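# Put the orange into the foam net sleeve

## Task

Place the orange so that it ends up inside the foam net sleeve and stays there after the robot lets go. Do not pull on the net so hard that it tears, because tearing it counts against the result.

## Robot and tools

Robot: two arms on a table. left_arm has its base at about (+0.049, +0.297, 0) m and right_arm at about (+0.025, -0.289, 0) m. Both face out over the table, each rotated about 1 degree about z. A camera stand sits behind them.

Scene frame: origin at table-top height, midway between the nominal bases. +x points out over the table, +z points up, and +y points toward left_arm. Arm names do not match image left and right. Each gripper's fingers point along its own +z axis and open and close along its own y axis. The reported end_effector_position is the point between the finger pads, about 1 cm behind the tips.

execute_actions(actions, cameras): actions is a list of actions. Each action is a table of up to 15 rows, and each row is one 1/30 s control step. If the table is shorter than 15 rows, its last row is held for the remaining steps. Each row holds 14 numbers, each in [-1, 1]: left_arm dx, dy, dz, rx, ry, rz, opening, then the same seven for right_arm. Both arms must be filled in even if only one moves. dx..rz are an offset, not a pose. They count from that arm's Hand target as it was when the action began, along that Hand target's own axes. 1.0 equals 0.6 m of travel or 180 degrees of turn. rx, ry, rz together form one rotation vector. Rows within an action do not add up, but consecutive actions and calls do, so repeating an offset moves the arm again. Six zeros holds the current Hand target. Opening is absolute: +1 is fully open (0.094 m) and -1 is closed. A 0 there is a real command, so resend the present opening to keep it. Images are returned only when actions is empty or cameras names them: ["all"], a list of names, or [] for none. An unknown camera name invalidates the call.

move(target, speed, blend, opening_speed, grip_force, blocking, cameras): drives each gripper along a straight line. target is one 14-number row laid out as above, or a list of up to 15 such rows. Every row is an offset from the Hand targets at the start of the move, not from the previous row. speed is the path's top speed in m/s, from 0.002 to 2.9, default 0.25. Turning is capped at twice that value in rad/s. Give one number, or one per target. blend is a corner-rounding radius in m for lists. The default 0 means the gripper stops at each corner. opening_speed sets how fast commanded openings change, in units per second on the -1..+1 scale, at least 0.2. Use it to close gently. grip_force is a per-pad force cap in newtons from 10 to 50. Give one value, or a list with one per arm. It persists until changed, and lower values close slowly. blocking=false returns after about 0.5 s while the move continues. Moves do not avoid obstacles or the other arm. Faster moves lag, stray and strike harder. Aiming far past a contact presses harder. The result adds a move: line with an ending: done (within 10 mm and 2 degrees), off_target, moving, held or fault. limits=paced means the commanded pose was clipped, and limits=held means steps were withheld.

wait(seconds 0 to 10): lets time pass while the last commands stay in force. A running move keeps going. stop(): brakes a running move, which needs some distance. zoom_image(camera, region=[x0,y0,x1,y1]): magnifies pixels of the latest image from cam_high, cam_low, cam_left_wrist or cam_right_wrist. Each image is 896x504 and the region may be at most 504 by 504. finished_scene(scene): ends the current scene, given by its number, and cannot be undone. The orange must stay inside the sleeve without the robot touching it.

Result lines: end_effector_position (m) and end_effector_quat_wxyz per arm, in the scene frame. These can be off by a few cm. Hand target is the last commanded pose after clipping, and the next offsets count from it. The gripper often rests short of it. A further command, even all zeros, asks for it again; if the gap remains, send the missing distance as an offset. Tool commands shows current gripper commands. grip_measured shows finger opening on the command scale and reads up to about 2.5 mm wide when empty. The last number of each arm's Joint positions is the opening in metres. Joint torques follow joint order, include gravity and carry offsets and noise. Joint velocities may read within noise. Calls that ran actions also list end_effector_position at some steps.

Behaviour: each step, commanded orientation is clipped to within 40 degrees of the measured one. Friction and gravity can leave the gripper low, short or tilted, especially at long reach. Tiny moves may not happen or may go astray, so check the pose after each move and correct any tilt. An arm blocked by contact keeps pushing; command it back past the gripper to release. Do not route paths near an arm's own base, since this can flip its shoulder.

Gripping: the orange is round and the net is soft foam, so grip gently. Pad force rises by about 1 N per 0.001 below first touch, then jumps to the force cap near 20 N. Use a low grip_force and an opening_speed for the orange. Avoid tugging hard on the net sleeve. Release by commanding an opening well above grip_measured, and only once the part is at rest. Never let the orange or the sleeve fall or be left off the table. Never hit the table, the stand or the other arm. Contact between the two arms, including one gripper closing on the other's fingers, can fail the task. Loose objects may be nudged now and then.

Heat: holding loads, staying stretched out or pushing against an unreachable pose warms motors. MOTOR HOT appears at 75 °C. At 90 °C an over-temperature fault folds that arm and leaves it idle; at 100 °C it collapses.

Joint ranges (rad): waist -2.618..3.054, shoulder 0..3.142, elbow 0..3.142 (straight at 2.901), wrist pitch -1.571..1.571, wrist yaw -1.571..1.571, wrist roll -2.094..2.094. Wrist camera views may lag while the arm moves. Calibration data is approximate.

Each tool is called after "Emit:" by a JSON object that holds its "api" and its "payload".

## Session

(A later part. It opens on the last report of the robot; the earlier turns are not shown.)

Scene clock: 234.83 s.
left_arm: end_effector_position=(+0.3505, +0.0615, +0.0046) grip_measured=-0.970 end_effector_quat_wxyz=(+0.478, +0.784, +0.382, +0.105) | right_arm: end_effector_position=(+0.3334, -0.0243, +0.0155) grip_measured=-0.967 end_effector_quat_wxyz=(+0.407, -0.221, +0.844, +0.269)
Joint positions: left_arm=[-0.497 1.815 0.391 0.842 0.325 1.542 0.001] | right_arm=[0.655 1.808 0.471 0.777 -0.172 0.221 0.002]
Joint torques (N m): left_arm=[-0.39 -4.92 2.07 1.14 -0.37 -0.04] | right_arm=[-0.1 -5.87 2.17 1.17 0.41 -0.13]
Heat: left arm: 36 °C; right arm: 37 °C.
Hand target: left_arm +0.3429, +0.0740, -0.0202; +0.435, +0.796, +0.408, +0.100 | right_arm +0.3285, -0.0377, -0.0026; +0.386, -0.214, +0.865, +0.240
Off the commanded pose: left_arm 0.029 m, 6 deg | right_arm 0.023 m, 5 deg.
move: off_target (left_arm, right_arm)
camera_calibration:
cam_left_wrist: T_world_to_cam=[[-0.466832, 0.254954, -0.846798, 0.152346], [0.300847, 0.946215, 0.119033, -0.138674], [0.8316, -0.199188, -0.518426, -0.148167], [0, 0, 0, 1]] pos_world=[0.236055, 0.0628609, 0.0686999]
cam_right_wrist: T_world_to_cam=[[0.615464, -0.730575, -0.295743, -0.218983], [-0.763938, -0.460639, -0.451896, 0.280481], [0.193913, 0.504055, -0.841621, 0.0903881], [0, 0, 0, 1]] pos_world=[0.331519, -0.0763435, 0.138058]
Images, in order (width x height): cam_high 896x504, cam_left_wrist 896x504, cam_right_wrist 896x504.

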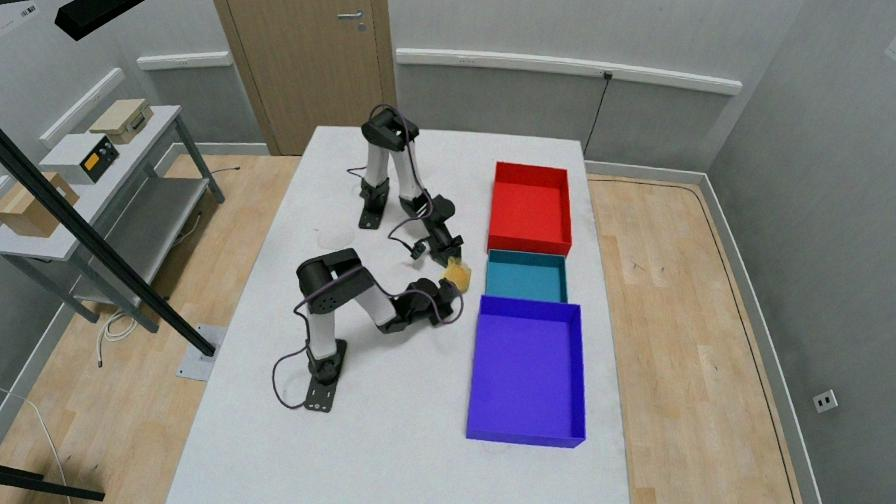

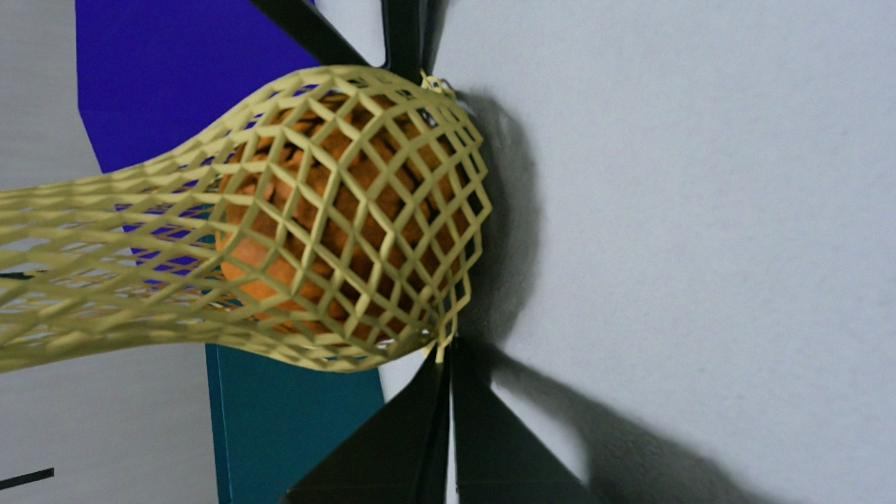

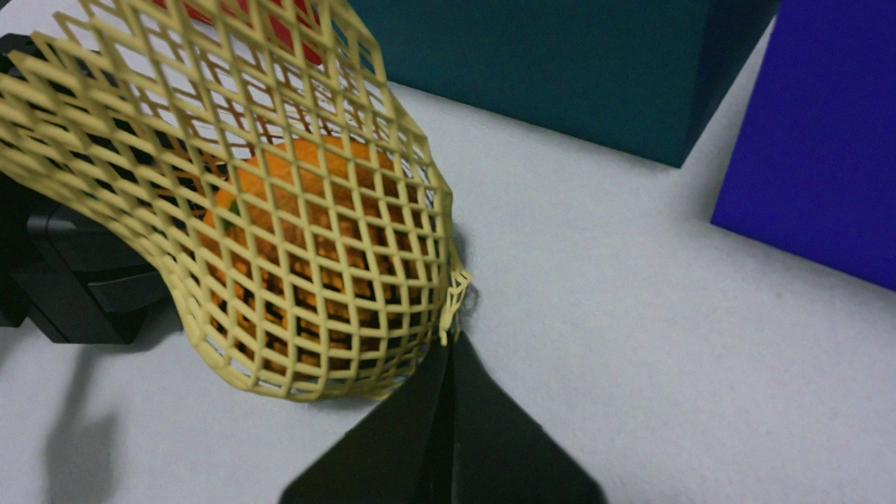

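Emit:
{"api": "move", "payload": {"target": [0.0075, 0.0066, 0.006, 0, 0, 0, -1.0, -0.0071, -0.0065, 0.0066, 0, 0, 0, -1.0], "speed": 0.04, "cameras": ["cam_high", "cam_left_wrist", "cam_right_wrist"]}}

Emit:
{"api": "zoom_image", "payload": {"camera": "cam_left_wrist", "region": [240, 20, 600, 380]}}

Emit:
{"api": "zoom_image", "payload": {"camera": "cam_right_wrist", "region": [150, 120, 490, 440]}}

Emit:
{"api": "zoom_image", "payload": {"camera": "cam_high", "region": [425, 240, 495, 305]}}

Scene clock: 250.50 s.
left_arm: end_effector_position=(+0.3505, +0.0615, +0.0046) grip_measured=-0.970 end_effector_quat_wxyz=(+0.478, +0.784, +0.382, +0.105) | right_arm: end_effector_position=(+0.3338, -0.0247, +0.0155) grip_measured=-0.967 end_effector_quat_wxyz=(+0.408, -0.220, +0.844, +0.269)
Joint positions: left_arm=[-0.497 1.815 0.391 0.842 0.325 1.542 0.001] | right_arm=[0.654 1.808 0.471 0.777 -0.172 0.221 0.002]
Joint torques (N m): left_arm=[0.92 -3.9 3.9 1 -0.28 0.06] | right_arm=[-1.44 -4.57 4.19 1.12 0.28 -0.17]
Heat: left arm: 37 °C; right arm: 37 °C.
Hand target: left_arm +0.3499, +0.0739, -0.0202; +0.435, +0.796, +0.408, +0.100 | right_arm +0.3355, -0.0378, -0.0026; +0.386, -0.214, +0.865, +0.240
Off the commanded pose: left_arm 0.028 m, 6 deg | right_arm 0.022 m, 5 deg.
move: off_target (left_arm, right_arm)
camera_calibration:
cam_left_wrist: T_world_to_cam=[[-0.466832, 0.254954, -0.846798, 0.152346], [0.300847, 0.946215, 0.119033, -0.138674], [0.8316, -0.199188, -0.518426, -0.148167], [0, 0, 0, 1]] pos_world=[0.236055, 0.0628609, 0.0686999]
cam_right_wrist: T_world_to_cam=[[0.614349, -0.731538, -0.295683, -0.219304], [-0.764636, -0.4595, -0.451876, 0.280872], [0.194698, 0.503699, -0.841653, 0.0902789], [0, 0, 0, 1]] pos_world=[0.331917, -0.0768422, 0.138058]
Images, in order (width x height): cam_high 896x504, cam_left_wrist 896x504, cam_right_wrist 896x504.

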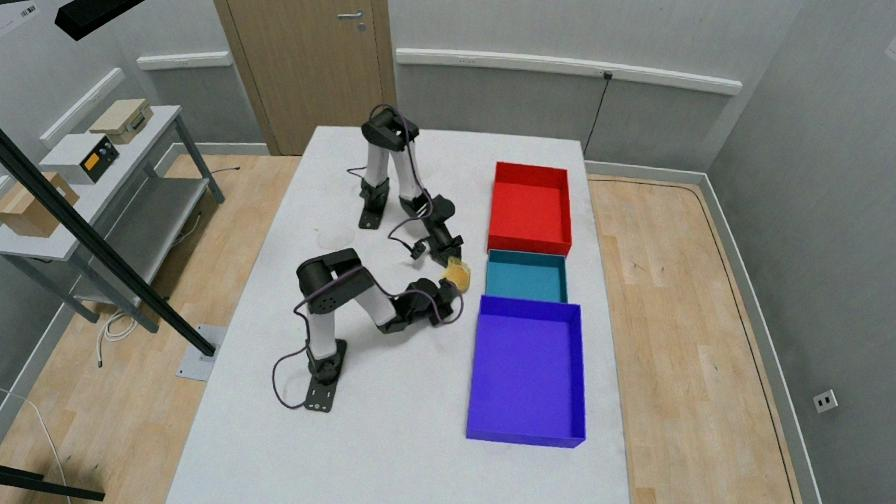

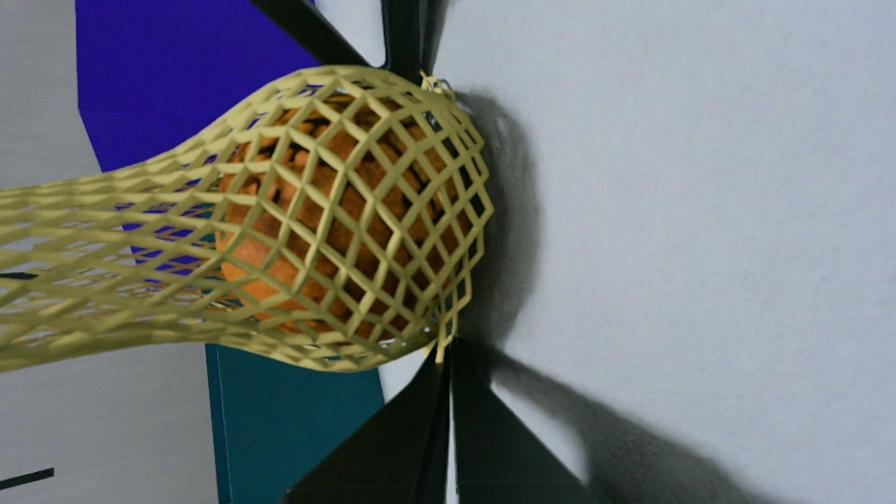

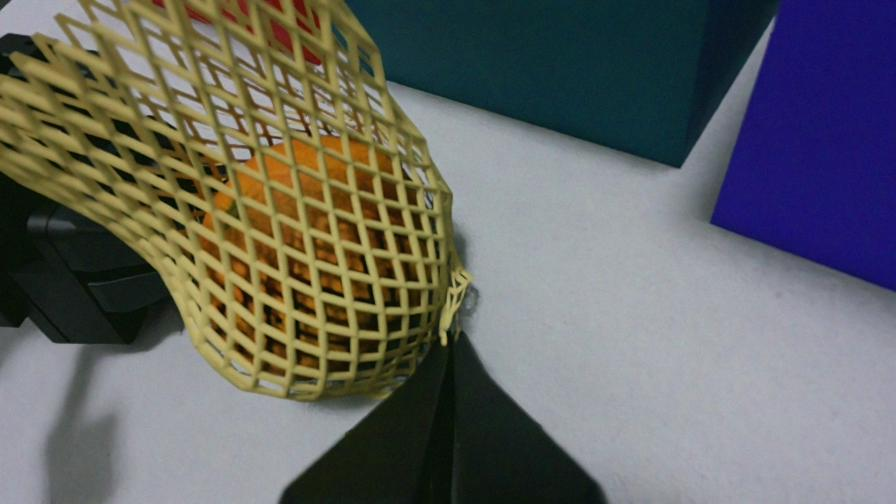

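Scaled by 1.400.

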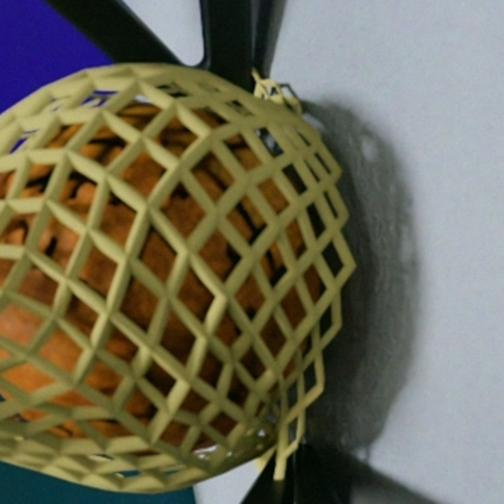

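Scaled by 1.482.

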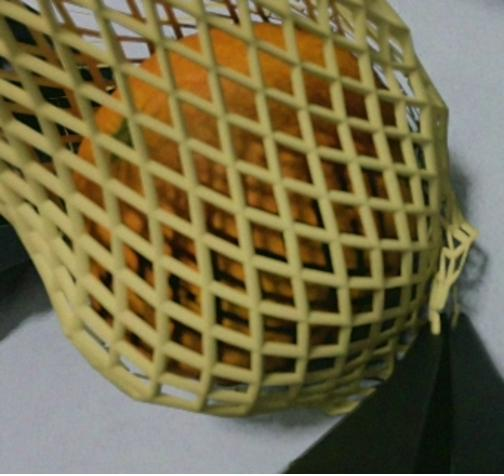

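Scaled by 7.200.

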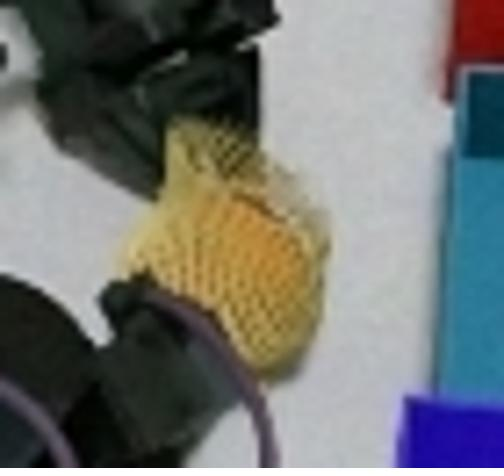

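Emit:
{"api": "move", "payload": {"target": [0.0075, 0.0066, 0.006, 0, 0, 0, -1.0, -0.0071, -0.0065, 0.0066, 0, 0, 0, -1.0], "speed": 0.04, "cameras": ["cam_high", "cam_left_wrist", "cam_right_wrist"]}}

Emit:
{"api": "zoom_image", "payload": {"camera": "cam_left_wrist", "region": [240, 20, 600, 380]}}

Emit:
{"api": "zoom_image", "payload": {"camera": "cam_right_wrist", "region": [150, 120, 490, 440]}}

Emit:
{"api": "zoom_image", "payload": {"camera": "cam_high", "region": [425, 240, 495, 305]}}

Scene clock: 265.17 s.
left_arm: end_effector_position=(+0.3556, +0.0602, +0.0051) grip_measured=-0.970 end_effector_quat_wxyz=(+0.479, +0.784, +0.380, +0.106) | right_arm: end_effector_position=(+0.3387, -0.0249, +0.0160) grip_measured=-0.967 end_effector_quat_wxyz=(+0.408, -0.219, +0.843, +0.272)
Joint positions: left_arm=[-0.491 1.827 0.409 0.839 0.331 1.547 0.001] | right_arm=[0.64 1.818 0.485 0.777 -0.188 0.218 0.002]
Joint torques (N m): left_arm=[1.54 -4.01 4.41 0.91 -0.25 0.09] | right_arm=[-1.52 -4.41 5.16 1.06 0.33 -0.23]
Heat: left arm: 36 °C; right arm: 37 °C.
Hand target: left_arm +0.3569, +0.0739, -0.0202; +0.435, +0.796, +0.408, +0.100 | right_arm +0.3425, -0.0378, -0.0027; +0.386, -0.214, +0.865, +0.240
Off the commanded pose: left_arm 0.029 m, 6 deg | right_arm 0.023 m, 5 deg.
move: off_target (left_arm, right_arm)
camera_calibration:
cam_left_wrist: T_world_to_cam=[[-0.463054, 0.253934, -0.849175, 0.154275], [0.30173, 0.946018, 0.118361, -0.139242], [0.833391, -0.201414, -0.514677, -0.152874], [0, 0, 0, 1]] pos_world=[0.240855, 0.0617588, 0.0688067]
cam_right_wrist: T_world_to_cam=[[0.614804, -0.729069, -0.30079, -0.222182], [-0.764448, -0.457058, -0.454662, 0.284799], [0.194001, 0.509466, -0.838336, 0.0901715], [0, 0, 0, 1]] pos_world=[0.336819, -0.0777559, 0.138251]
Images, in order (width x height): cam_high 896x504, cam_left_wrist 896x504, cam_right_wrist 896x504.

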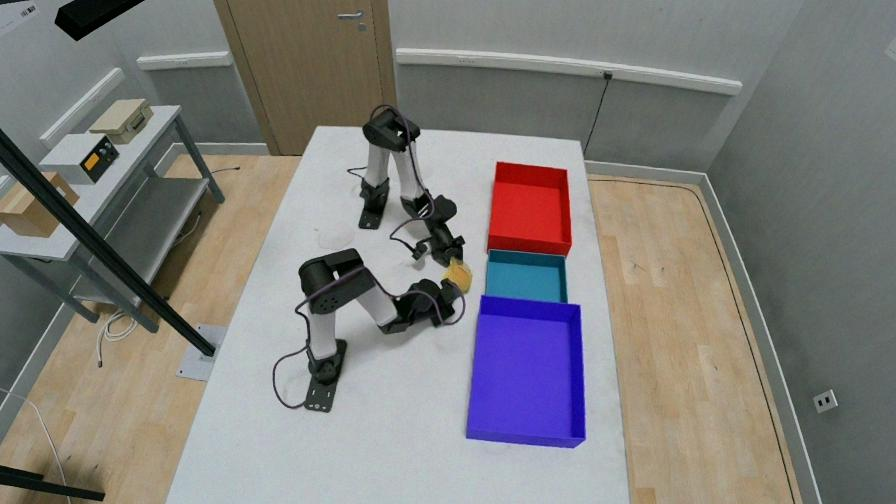

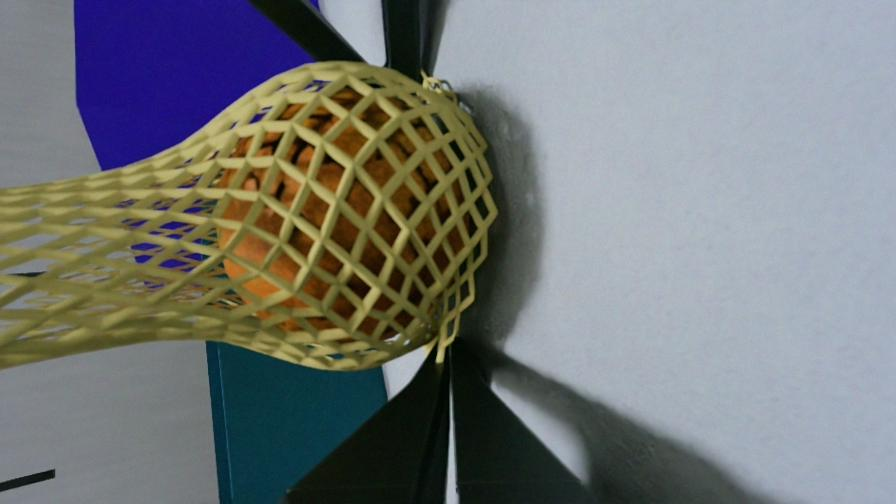

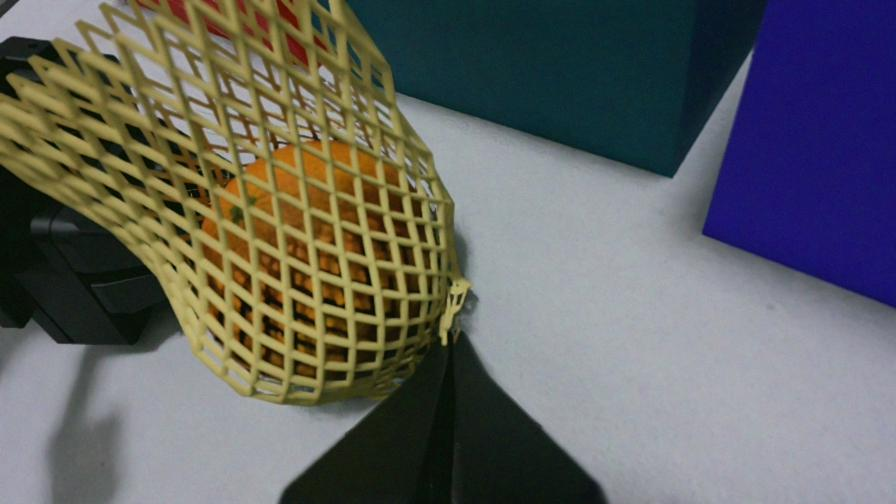

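Scaled by 1.400.

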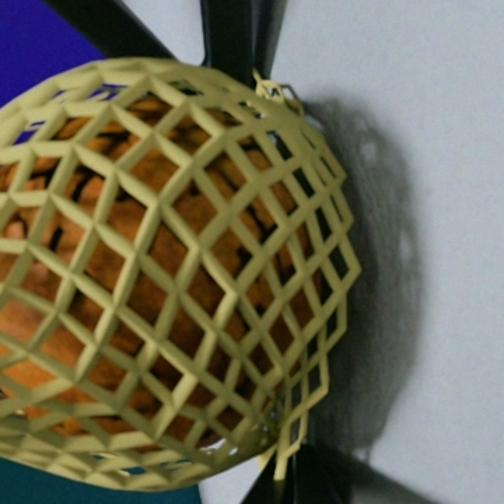

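Scaled by 1.482.

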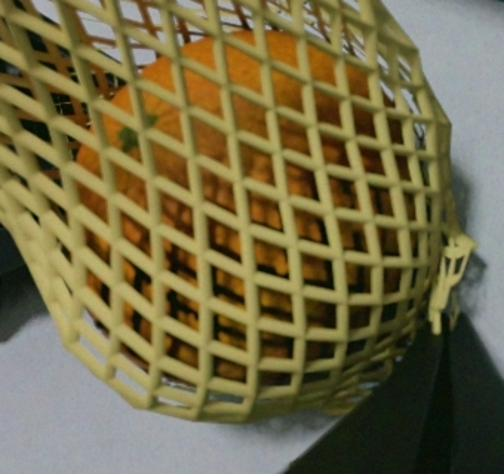

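Scaled by 7.200.

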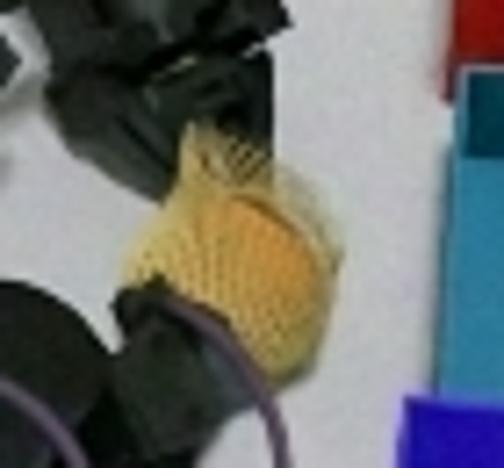

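Emit:
{"api": "move", "payload": {"target": [-0.0138, 0.024, -0.0088, 0, 0, 0, -1.0, -0.0177, 0.0143, -0.005, 0, 0, 0, -1.0], "speed": 0.04, "cameras": ["cam_left_wrist", "cam_right_wrist"]}}

Emit:
{"api": "zoom_image", "payload": {"camera": "cam_left_wrist", "region": [240, 20, 600, 380]}}

Emit:
{"api": "zoom_image", "payload": {"camera": "cam_right_wrist", "region": [150, 120, 490, 440]}}

Scene clock: 280.47 s.
left_arm: end_effector_position=(+0.3568, +0.0597, +0.0053) grip_measured=-0.970 end_effector_quat_wxyz=(+0.466, +0.789, +0.387, +0.099) | right_arm: end_effector_position=(+0.3403, -0.0237, +0.0159) grip_measured=-0.967 end_effector_quat_wxyz=(+0.399, -0.219, +0.850, +0.265)
Joint positions: left_arm=[-0.493 1.803 0.437 0.753 0.326 1.547 0.001] | right_arm=[0.643 1.806 0.511 0.712 -0.18 0.218 0.002]
Joint torques (N m): left_arm=[-0.47 -7.83 4.62 0.87 -0.36 -0.08] | right_arm=[0.06 -7.19 5.6 0.94 0.42 -0.17]
Heat: left arm: 36 °C; right arm: 37 °C.
Hand target: left_arm +0.3569, +0.0669, -0.0042; +0.435, +0.796, +0.408, +0.100 | right_arm +0.3425, -0.0307, +0.0094; +0.386, -0.214, +0.865, +0.240
Off the commanded pose: left_arm 0.012 m, 4 deg | right_arm 0.010 m, 4 deg.
move: off_target (left_arm, right_arm)
camera_calibration:
cam_left_wrist: T_world_to_cam=[[-0.487219, 0.268661, -0.830926, 0.162734], [0.303054, 0.944386, 0.127648, -0.139675], [0.819009, -0.189623, -0.541542, -0.149374], [0, 0, 0, 1]] pos_world=[0.243955, 0.0598624, 0.0721576]
cam_right_wrist: T_world_to_cam=[[0.606767, -0.736696, -0.298519, -0.219969], [-0.774253, -0.462759, -0.431725, 0.289404], [0.179908, 0.493085, -0.851176, 0.0938797], [0, 0, 0, 1]] pos_world=[0.340651, -0.0744166, 0.139186]
Images, in order (width x height): cam_left_wrist 896x504, cam_right_wrist 896x504.

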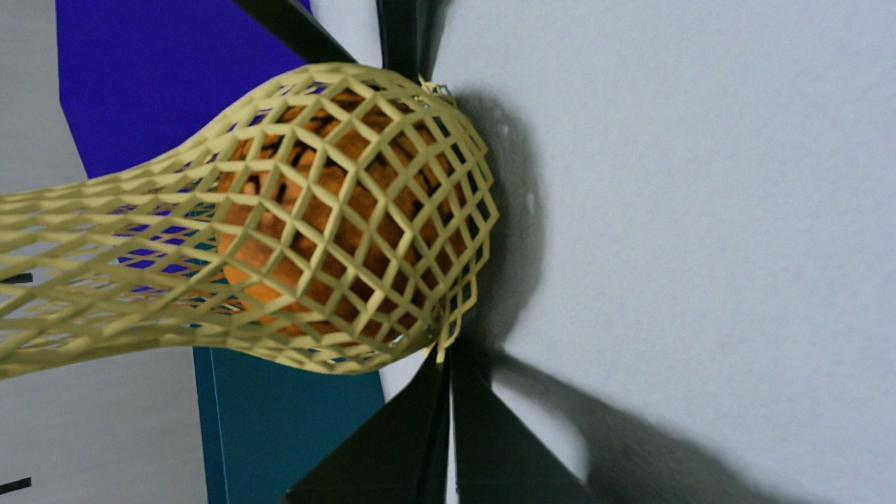

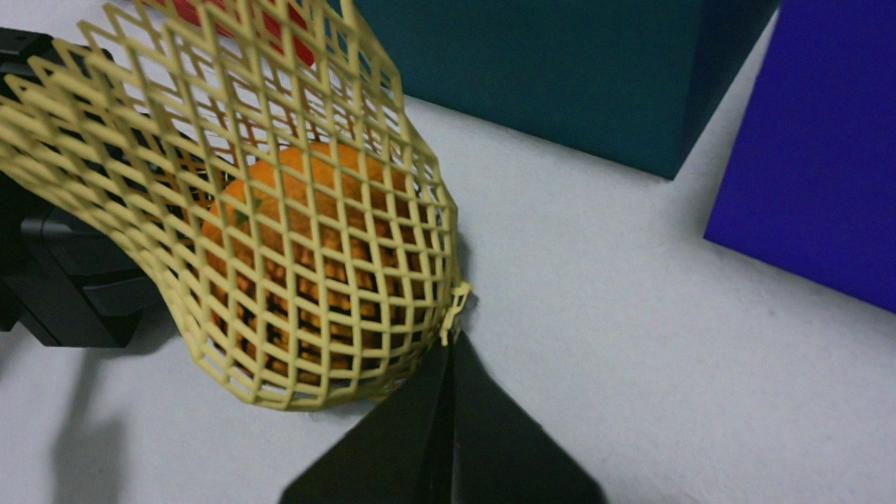

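Scaled by 1.400.

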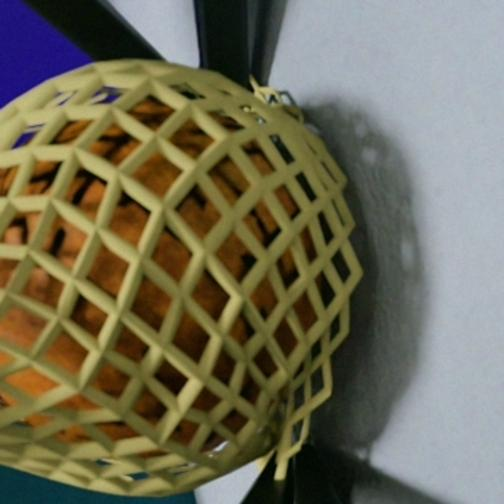

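Scaled by 1.482.

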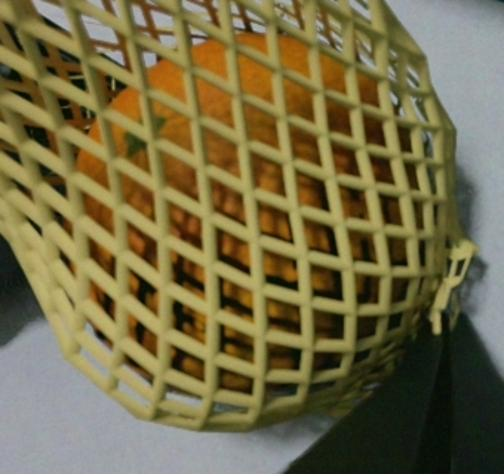

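Emit:
{"api": "move", "payload": {"target": [0, 0, 0, 0, 0, 0, -0.84, 0, 0, 0, 0, 0, 0, -0.84], "speed": 0.03, "opening_speed": 0.2, "cameras": ["cam_high", "cam_left_wrist", "cam_right_wrist"]}}

Emit:
{"api": "zoom_image", "payload": {"camera": "cam_left_wrist", "region": [240, 20, 600, 380]}}

Emit:
{"api": "zoom_image", "payload": {"camera": "cam_right_wrist", "region": [150, 120, 490, 440]}}

Scene clock: 289.00 s.
left_arm: end_effector_position=(+0.3579, +0.0591, +0.0067) grip_measured=-0.842 end_effector_quat_wxyz=(+0.468, +0.789, +0.386, +0.100) | right_arm: end_effector_position=(+0.3399, -0.0225, +0.0167) grip_measured=-0.842 end_effector_quat_wxyz=(+0.399, -0.220, +0.849, +0.266)
Joint positions: left_arm=[-0.493 1.801 0.44 0.753 0.326 1.547 0.007] | right_arm=[0.646 1.804 0.512 0.711 -0.18 0.218 0.007]
Joint torques (N m): left_arm=[-0.47 -7.69 4.48 0.86 -0.36 -0.08] | right_arm=[-0.32 -7.17 5.34 0.97 0.44 -0.11]
Heat: left arm: 37 °C; right arm: 37 °C.
Hand target: left_arm +0.3569, +0.0669, -0.0042; +0.435, +0.796, +0.408, +0.100 | right_arm +0.3425, -0.0307, +0.0094; +0.386, -0.214, +0.865, +0.240
Off the commanded pose: left_arm 0.014 m, 5 deg | right_arm 0.011 m, 4 deg.
move: off_target (left_arm, right_arm)
camera_calibration:
cam_left_wrist: T_world_to_cam=[[-0.483913, 0.26679, -0.833458, 0.163582], [0.302546, 0.944672, 0.126728, -0.1394], [0.821154, -0.190834, -0.537855, -0.150302], [0, 0, 0, 1]] pos_world=[0.244755, 0.0593623, 0.0731643]
cam_right_wrist: T_world_to_cam=[[0.609344, -0.734583, -0.298474, -0.219366], [-0.772329, -0.464673, -0.433114, 0.289349], [0.179466, 0.494436, -0.850485, 0.0941088], [0, 0, 0, 1]] pos_world=[0.340252, -0.0732207, 0.139884]
Images, in order (width x height): cam_high 896x504, cam_left_wrist 896x504, cam_right_wrist 896x504.

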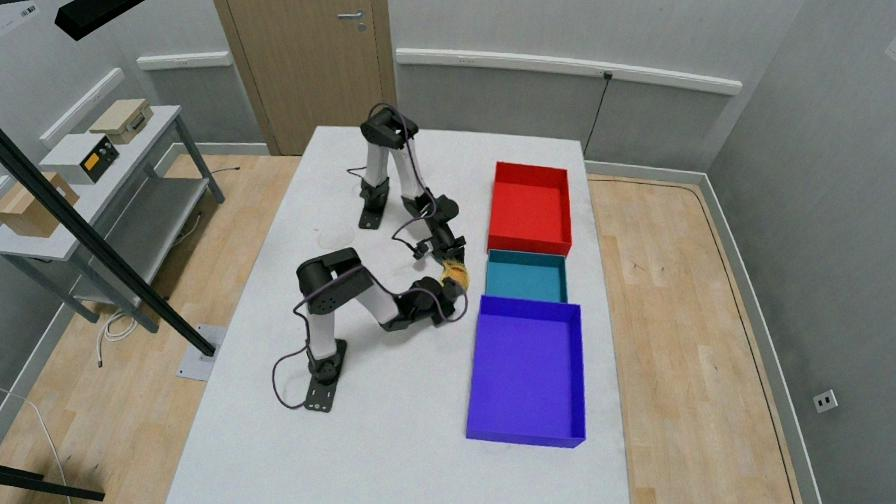

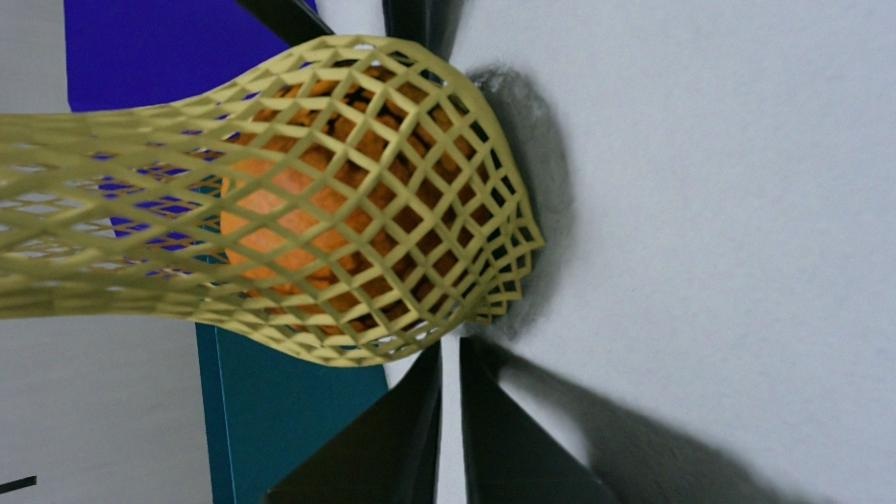

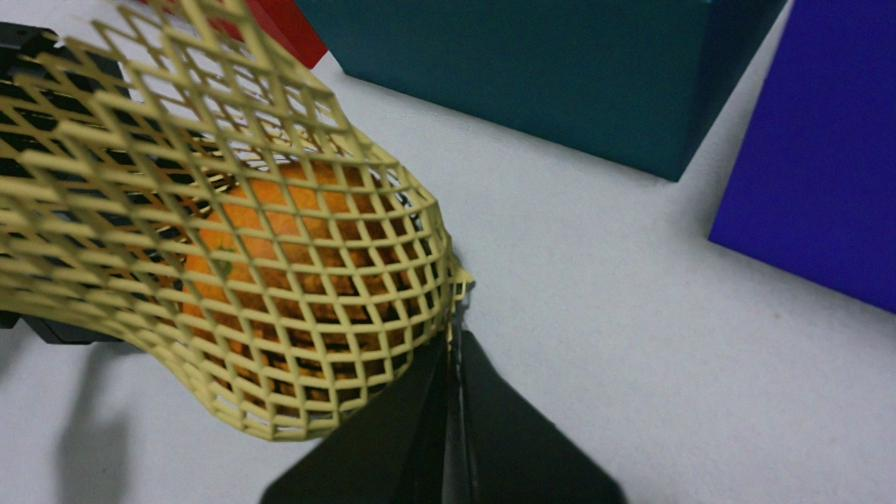

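Scaled by 1.400.

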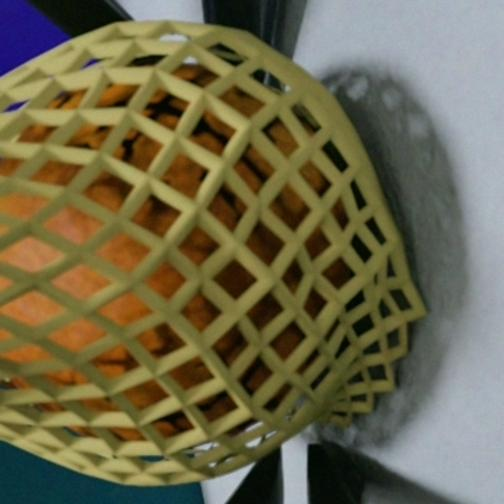

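Scaled by 1.482.

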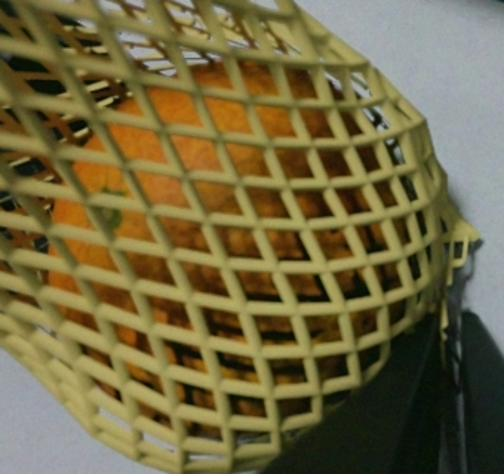

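Emit:
{"api": "move", "payload": {"target": [[0, 0, -0.02, 0, 0, 0, -0.8, 0, 0, -0.02, 0, 0, 0, -0.8], [0, 0, -0.12, 0, 0, 0, -0.8, 0, 0, -0.12, 0, 0, 0, -0.8]], "speed": [0.03, 0.06], "blend": 0.005, "cameras": ["all"]}}

Emit:
{"api": "zoom_image", "payload": {"camera": "cam_left_wrist", "region": [200, 20, 600, 400]}}

Emit:
{"api": "zoom_image", "payload": {"camera": "cam_right_wrist", "region": [150, 80, 550, 440]}}

Emit:
{"api": "zoom_image", "payload": {"camera": "cam_high", "region": [425, 240, 495, 305]}}

Scene clock: 299.23 s.
left_arm: end_effector_position=(+0.3250, +0.1102, +0.0378) grip_measured=-0.802 end_effector_quat_wxyz=(+0.437, +0.792, +0.413, +0.106) | right_arm: end_effector_position=(+0.3053, -0.0717, +0.0499) grip_measured=-0.802 end_effector_quat_wxyz=(+0.388, -0.205, +0.866, +0.240)
Joint positions: left_arm=[-0.398 1.389 0.326 0.377 0.345 1.597 0.009] | right_arm=[0.597 1.409 0.381 0.395 -0.168 0.2 0.009]
Joint torques (N m): left_arm=[0.77 -6.16 4.72 1.27 0.12 0.1] | right_arm=[-0.64 -5.7 4.93 1.47 -0.03 -0.19]
Heat: left arm: 38 °C; right arm: 38 °C.
Hand target: left_arm +0.3199, +0.1109, +0.0391; +0.435, +0.796, +0.408, +0.100 | right_arm +0.3018, -0.0725, +0.0517; +0.386, -0.214, +0.865, +0.240
Off the commanded pose: left_arm 0.005 m, 1 deg | right_arm 0.004 m, 1 deg.
move: done
camera_calibration:
cam_left_wrist: T_world_to_cam=[[-0.53196, 0.282268, -0.798338, 0.172492], [0.25964, 0.951763, 0.163507, -0.169918], [0.805981, -0.120301, -0.579588, -0.0980123], [0, 0, 0, 1]] pos_world=[0.214873, 0.101242, 0.108683]
cam_right_wrist: T_world_to_cam=[[0.564408, -0.776483, -0.28021, -0.214715], [-0.806018, -0.445068, -0.390191, 0.263654], [0.178264, 0.446081, -0.877059, 0.151123], [0, 0, 0, 1]] pos_world=[0.306757, -0.116792, 0.175254]

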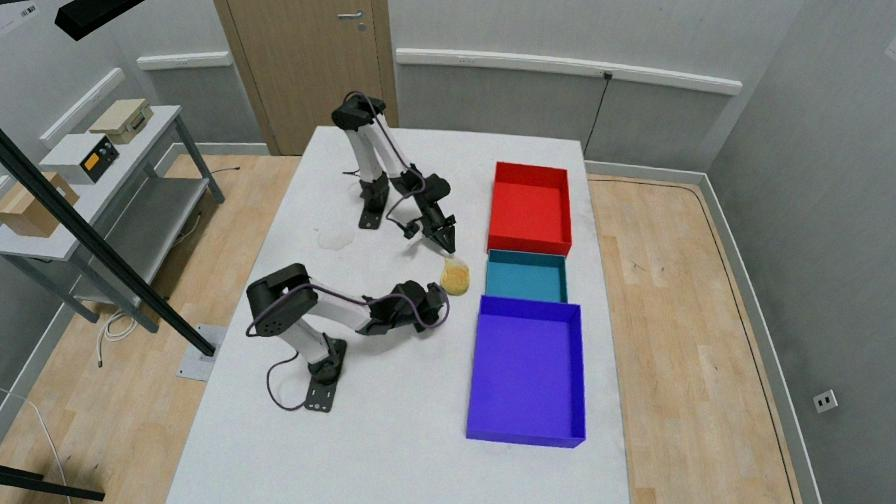

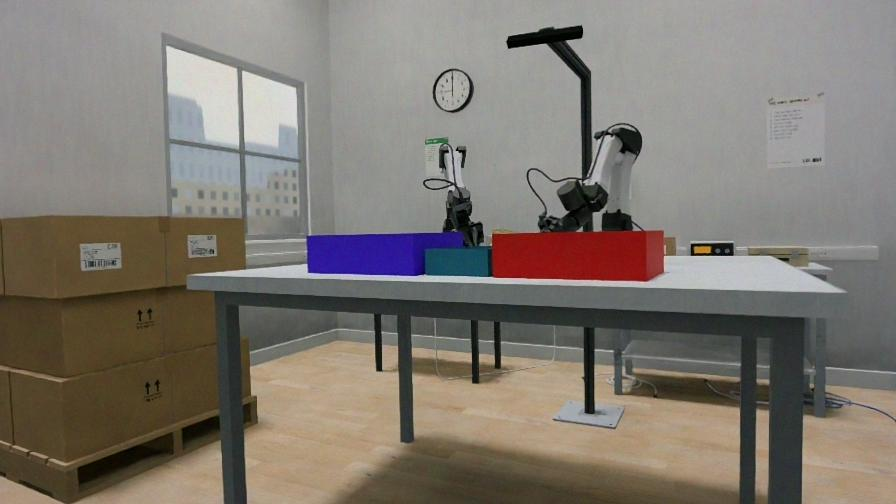

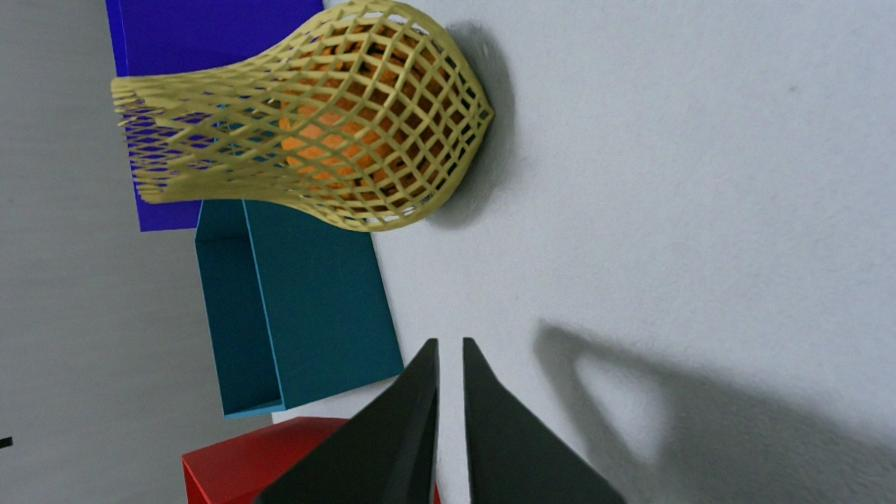

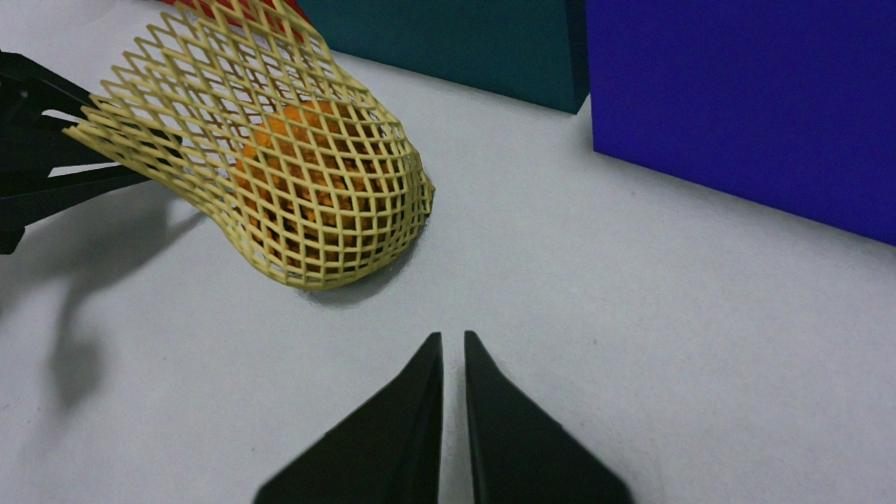

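Scaled by 1.260.

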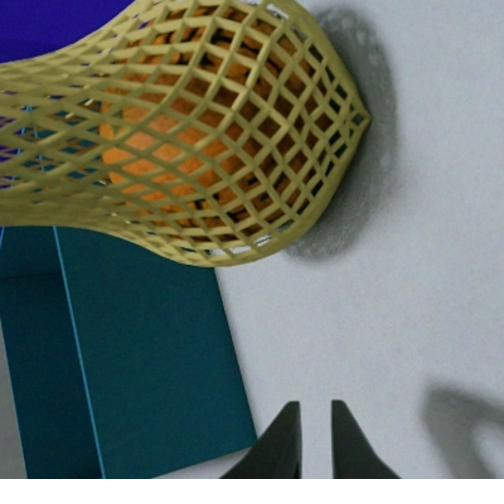

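Scaled by 1.260.

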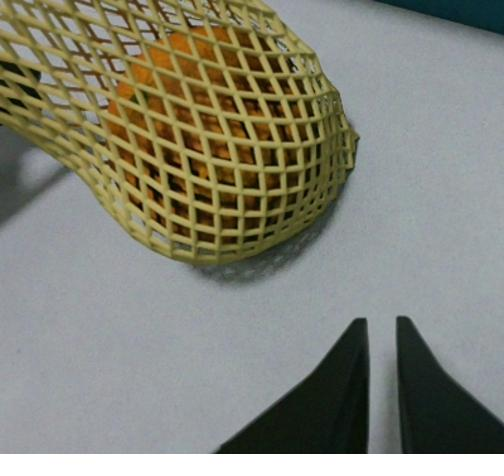

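Scaled by 7.200.

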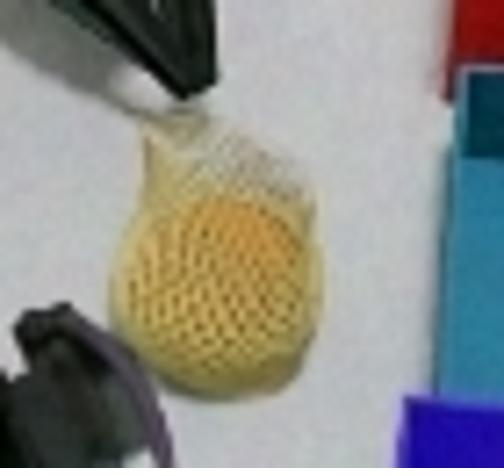

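Emit:
{"api": "move", "payload": {"target": [0, 0, -0.1, 0, 0, 0, -0.8, 0, 0, -0.1, 0, 0, 0, -0.8], "speed": 0.12, "cameras": ["cam_high", "cam_left_wrist", "cam_right_wrist"]}}

Emit:
{"api": "zoom_image", "payload": {"camera": "cam_high", "region": [425, 240, 495, 305]}}

Scene clock: 307.50 s.
left_arm: end_effector_position=(+0.2901, +0.1477, +0.0692) grip_measured=-0.802 end_effector_quat_wxyz=(+0.432, +0.795, +0.414, +0.101) | right_arm: end_effector_position=(+0.2705, -0.1072, +0.0846) grip_measured=-0.802 end_effector_quat_wxyz=(+0.387, -0.205, +0.867, +0.240)
Joint positions: left_arm=[-0.266 0.991 0.3 -0.047 0.447 1.694 0.009] | right_arm=[0.532 1.007 0.335 0.028 -0.22 0.16 0.009]
Joint torques (N m): left_arm=[0.77 -3.36 7.24 1.22 0.17 0.11] | right_arm=[-0.81 -3.15 6.46 1.43 -0.1 -0.17]
Heat: left arm: 38 °C; right arm: 38 °C.
Hand target: left_arm +0.2890, +0.1476, +0.0751; +0.435, +0.796, +0.408, +0.100 | right_arm +0.2680, -0.1074, +0.0869; +0.386, -0.214, +0.865, +0.240
Off the commanded pose: left_arm 0.006 m, 1 deg | right_arm 0.003 m, 1 deg.
move: done
camera_calibration:
cam_left_wrist: T_world_to_cam=[[-0.541662, 0.288905, -0.78939, 0.169611], [0.26579, 0.949767, 0.165221, -0.203239], [0.79747, -0.120317, -0.591241, -0.0439875], [0, 0, 0, 1]] pos_world=[0.180969, 0.138736, 0.141461]
cam_right_wrist: T_world_to_cam=[[0.56427, -0.776602, -0.280159, -0.212893], [-0.80665, -0.44634, -0.387423, 0.233119], [0.175827, 0.444601, -0.878302, 0.204241], [0, 0, 0, 1]] pos_world=[0.272263, -0.152089, 0.210057]
Images, in order (width x height): cam_high 896x504, cam_left_wrist 896x504, cam_right_wrist 896x504.

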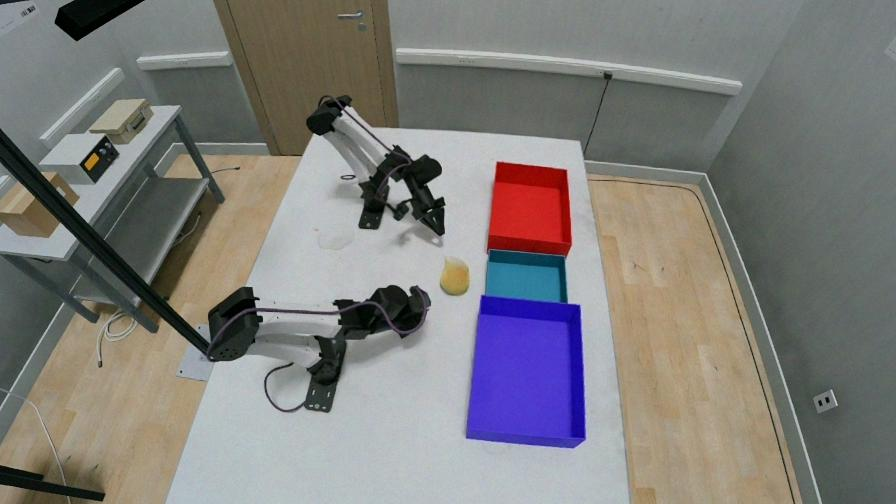

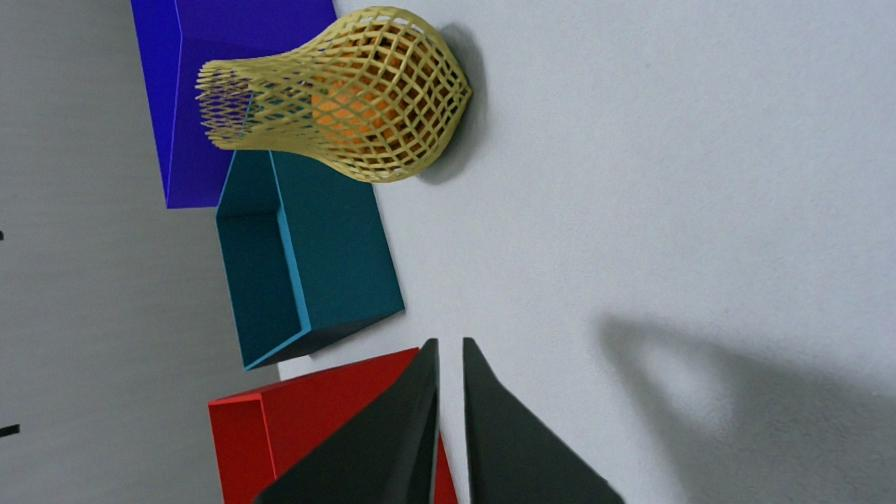

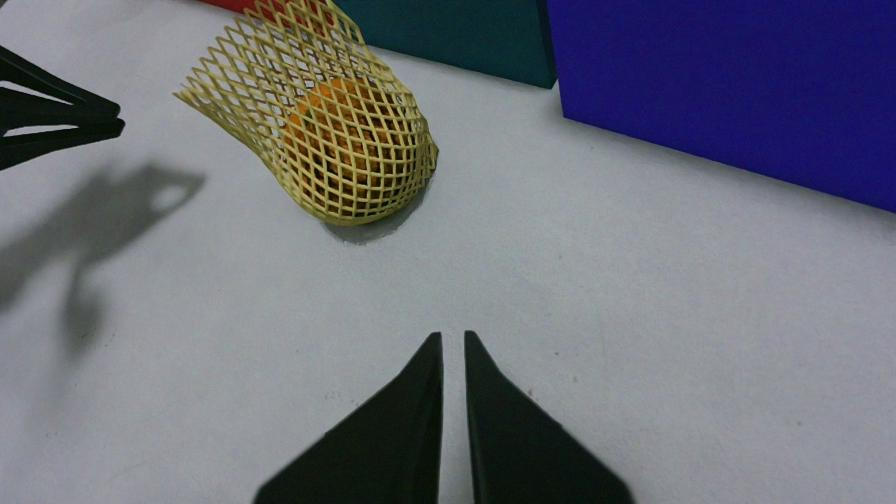

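Scaled by 7.200.

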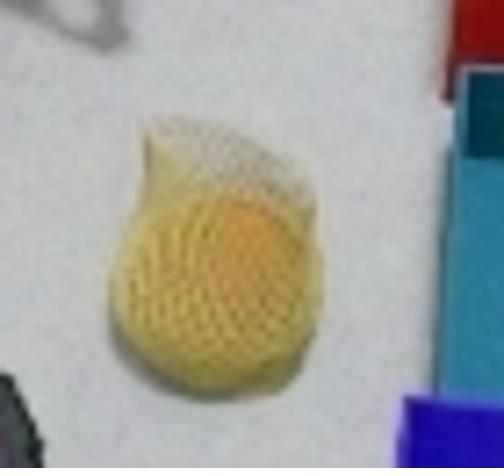

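The orange sits fully inside the sleeve, both grippers are clear of it, and nothing is moving. I'm ending this scene.

Emit:
{"api": "finished_scene", "payload": {"scene": 1}}

The scene is finished: the task was done.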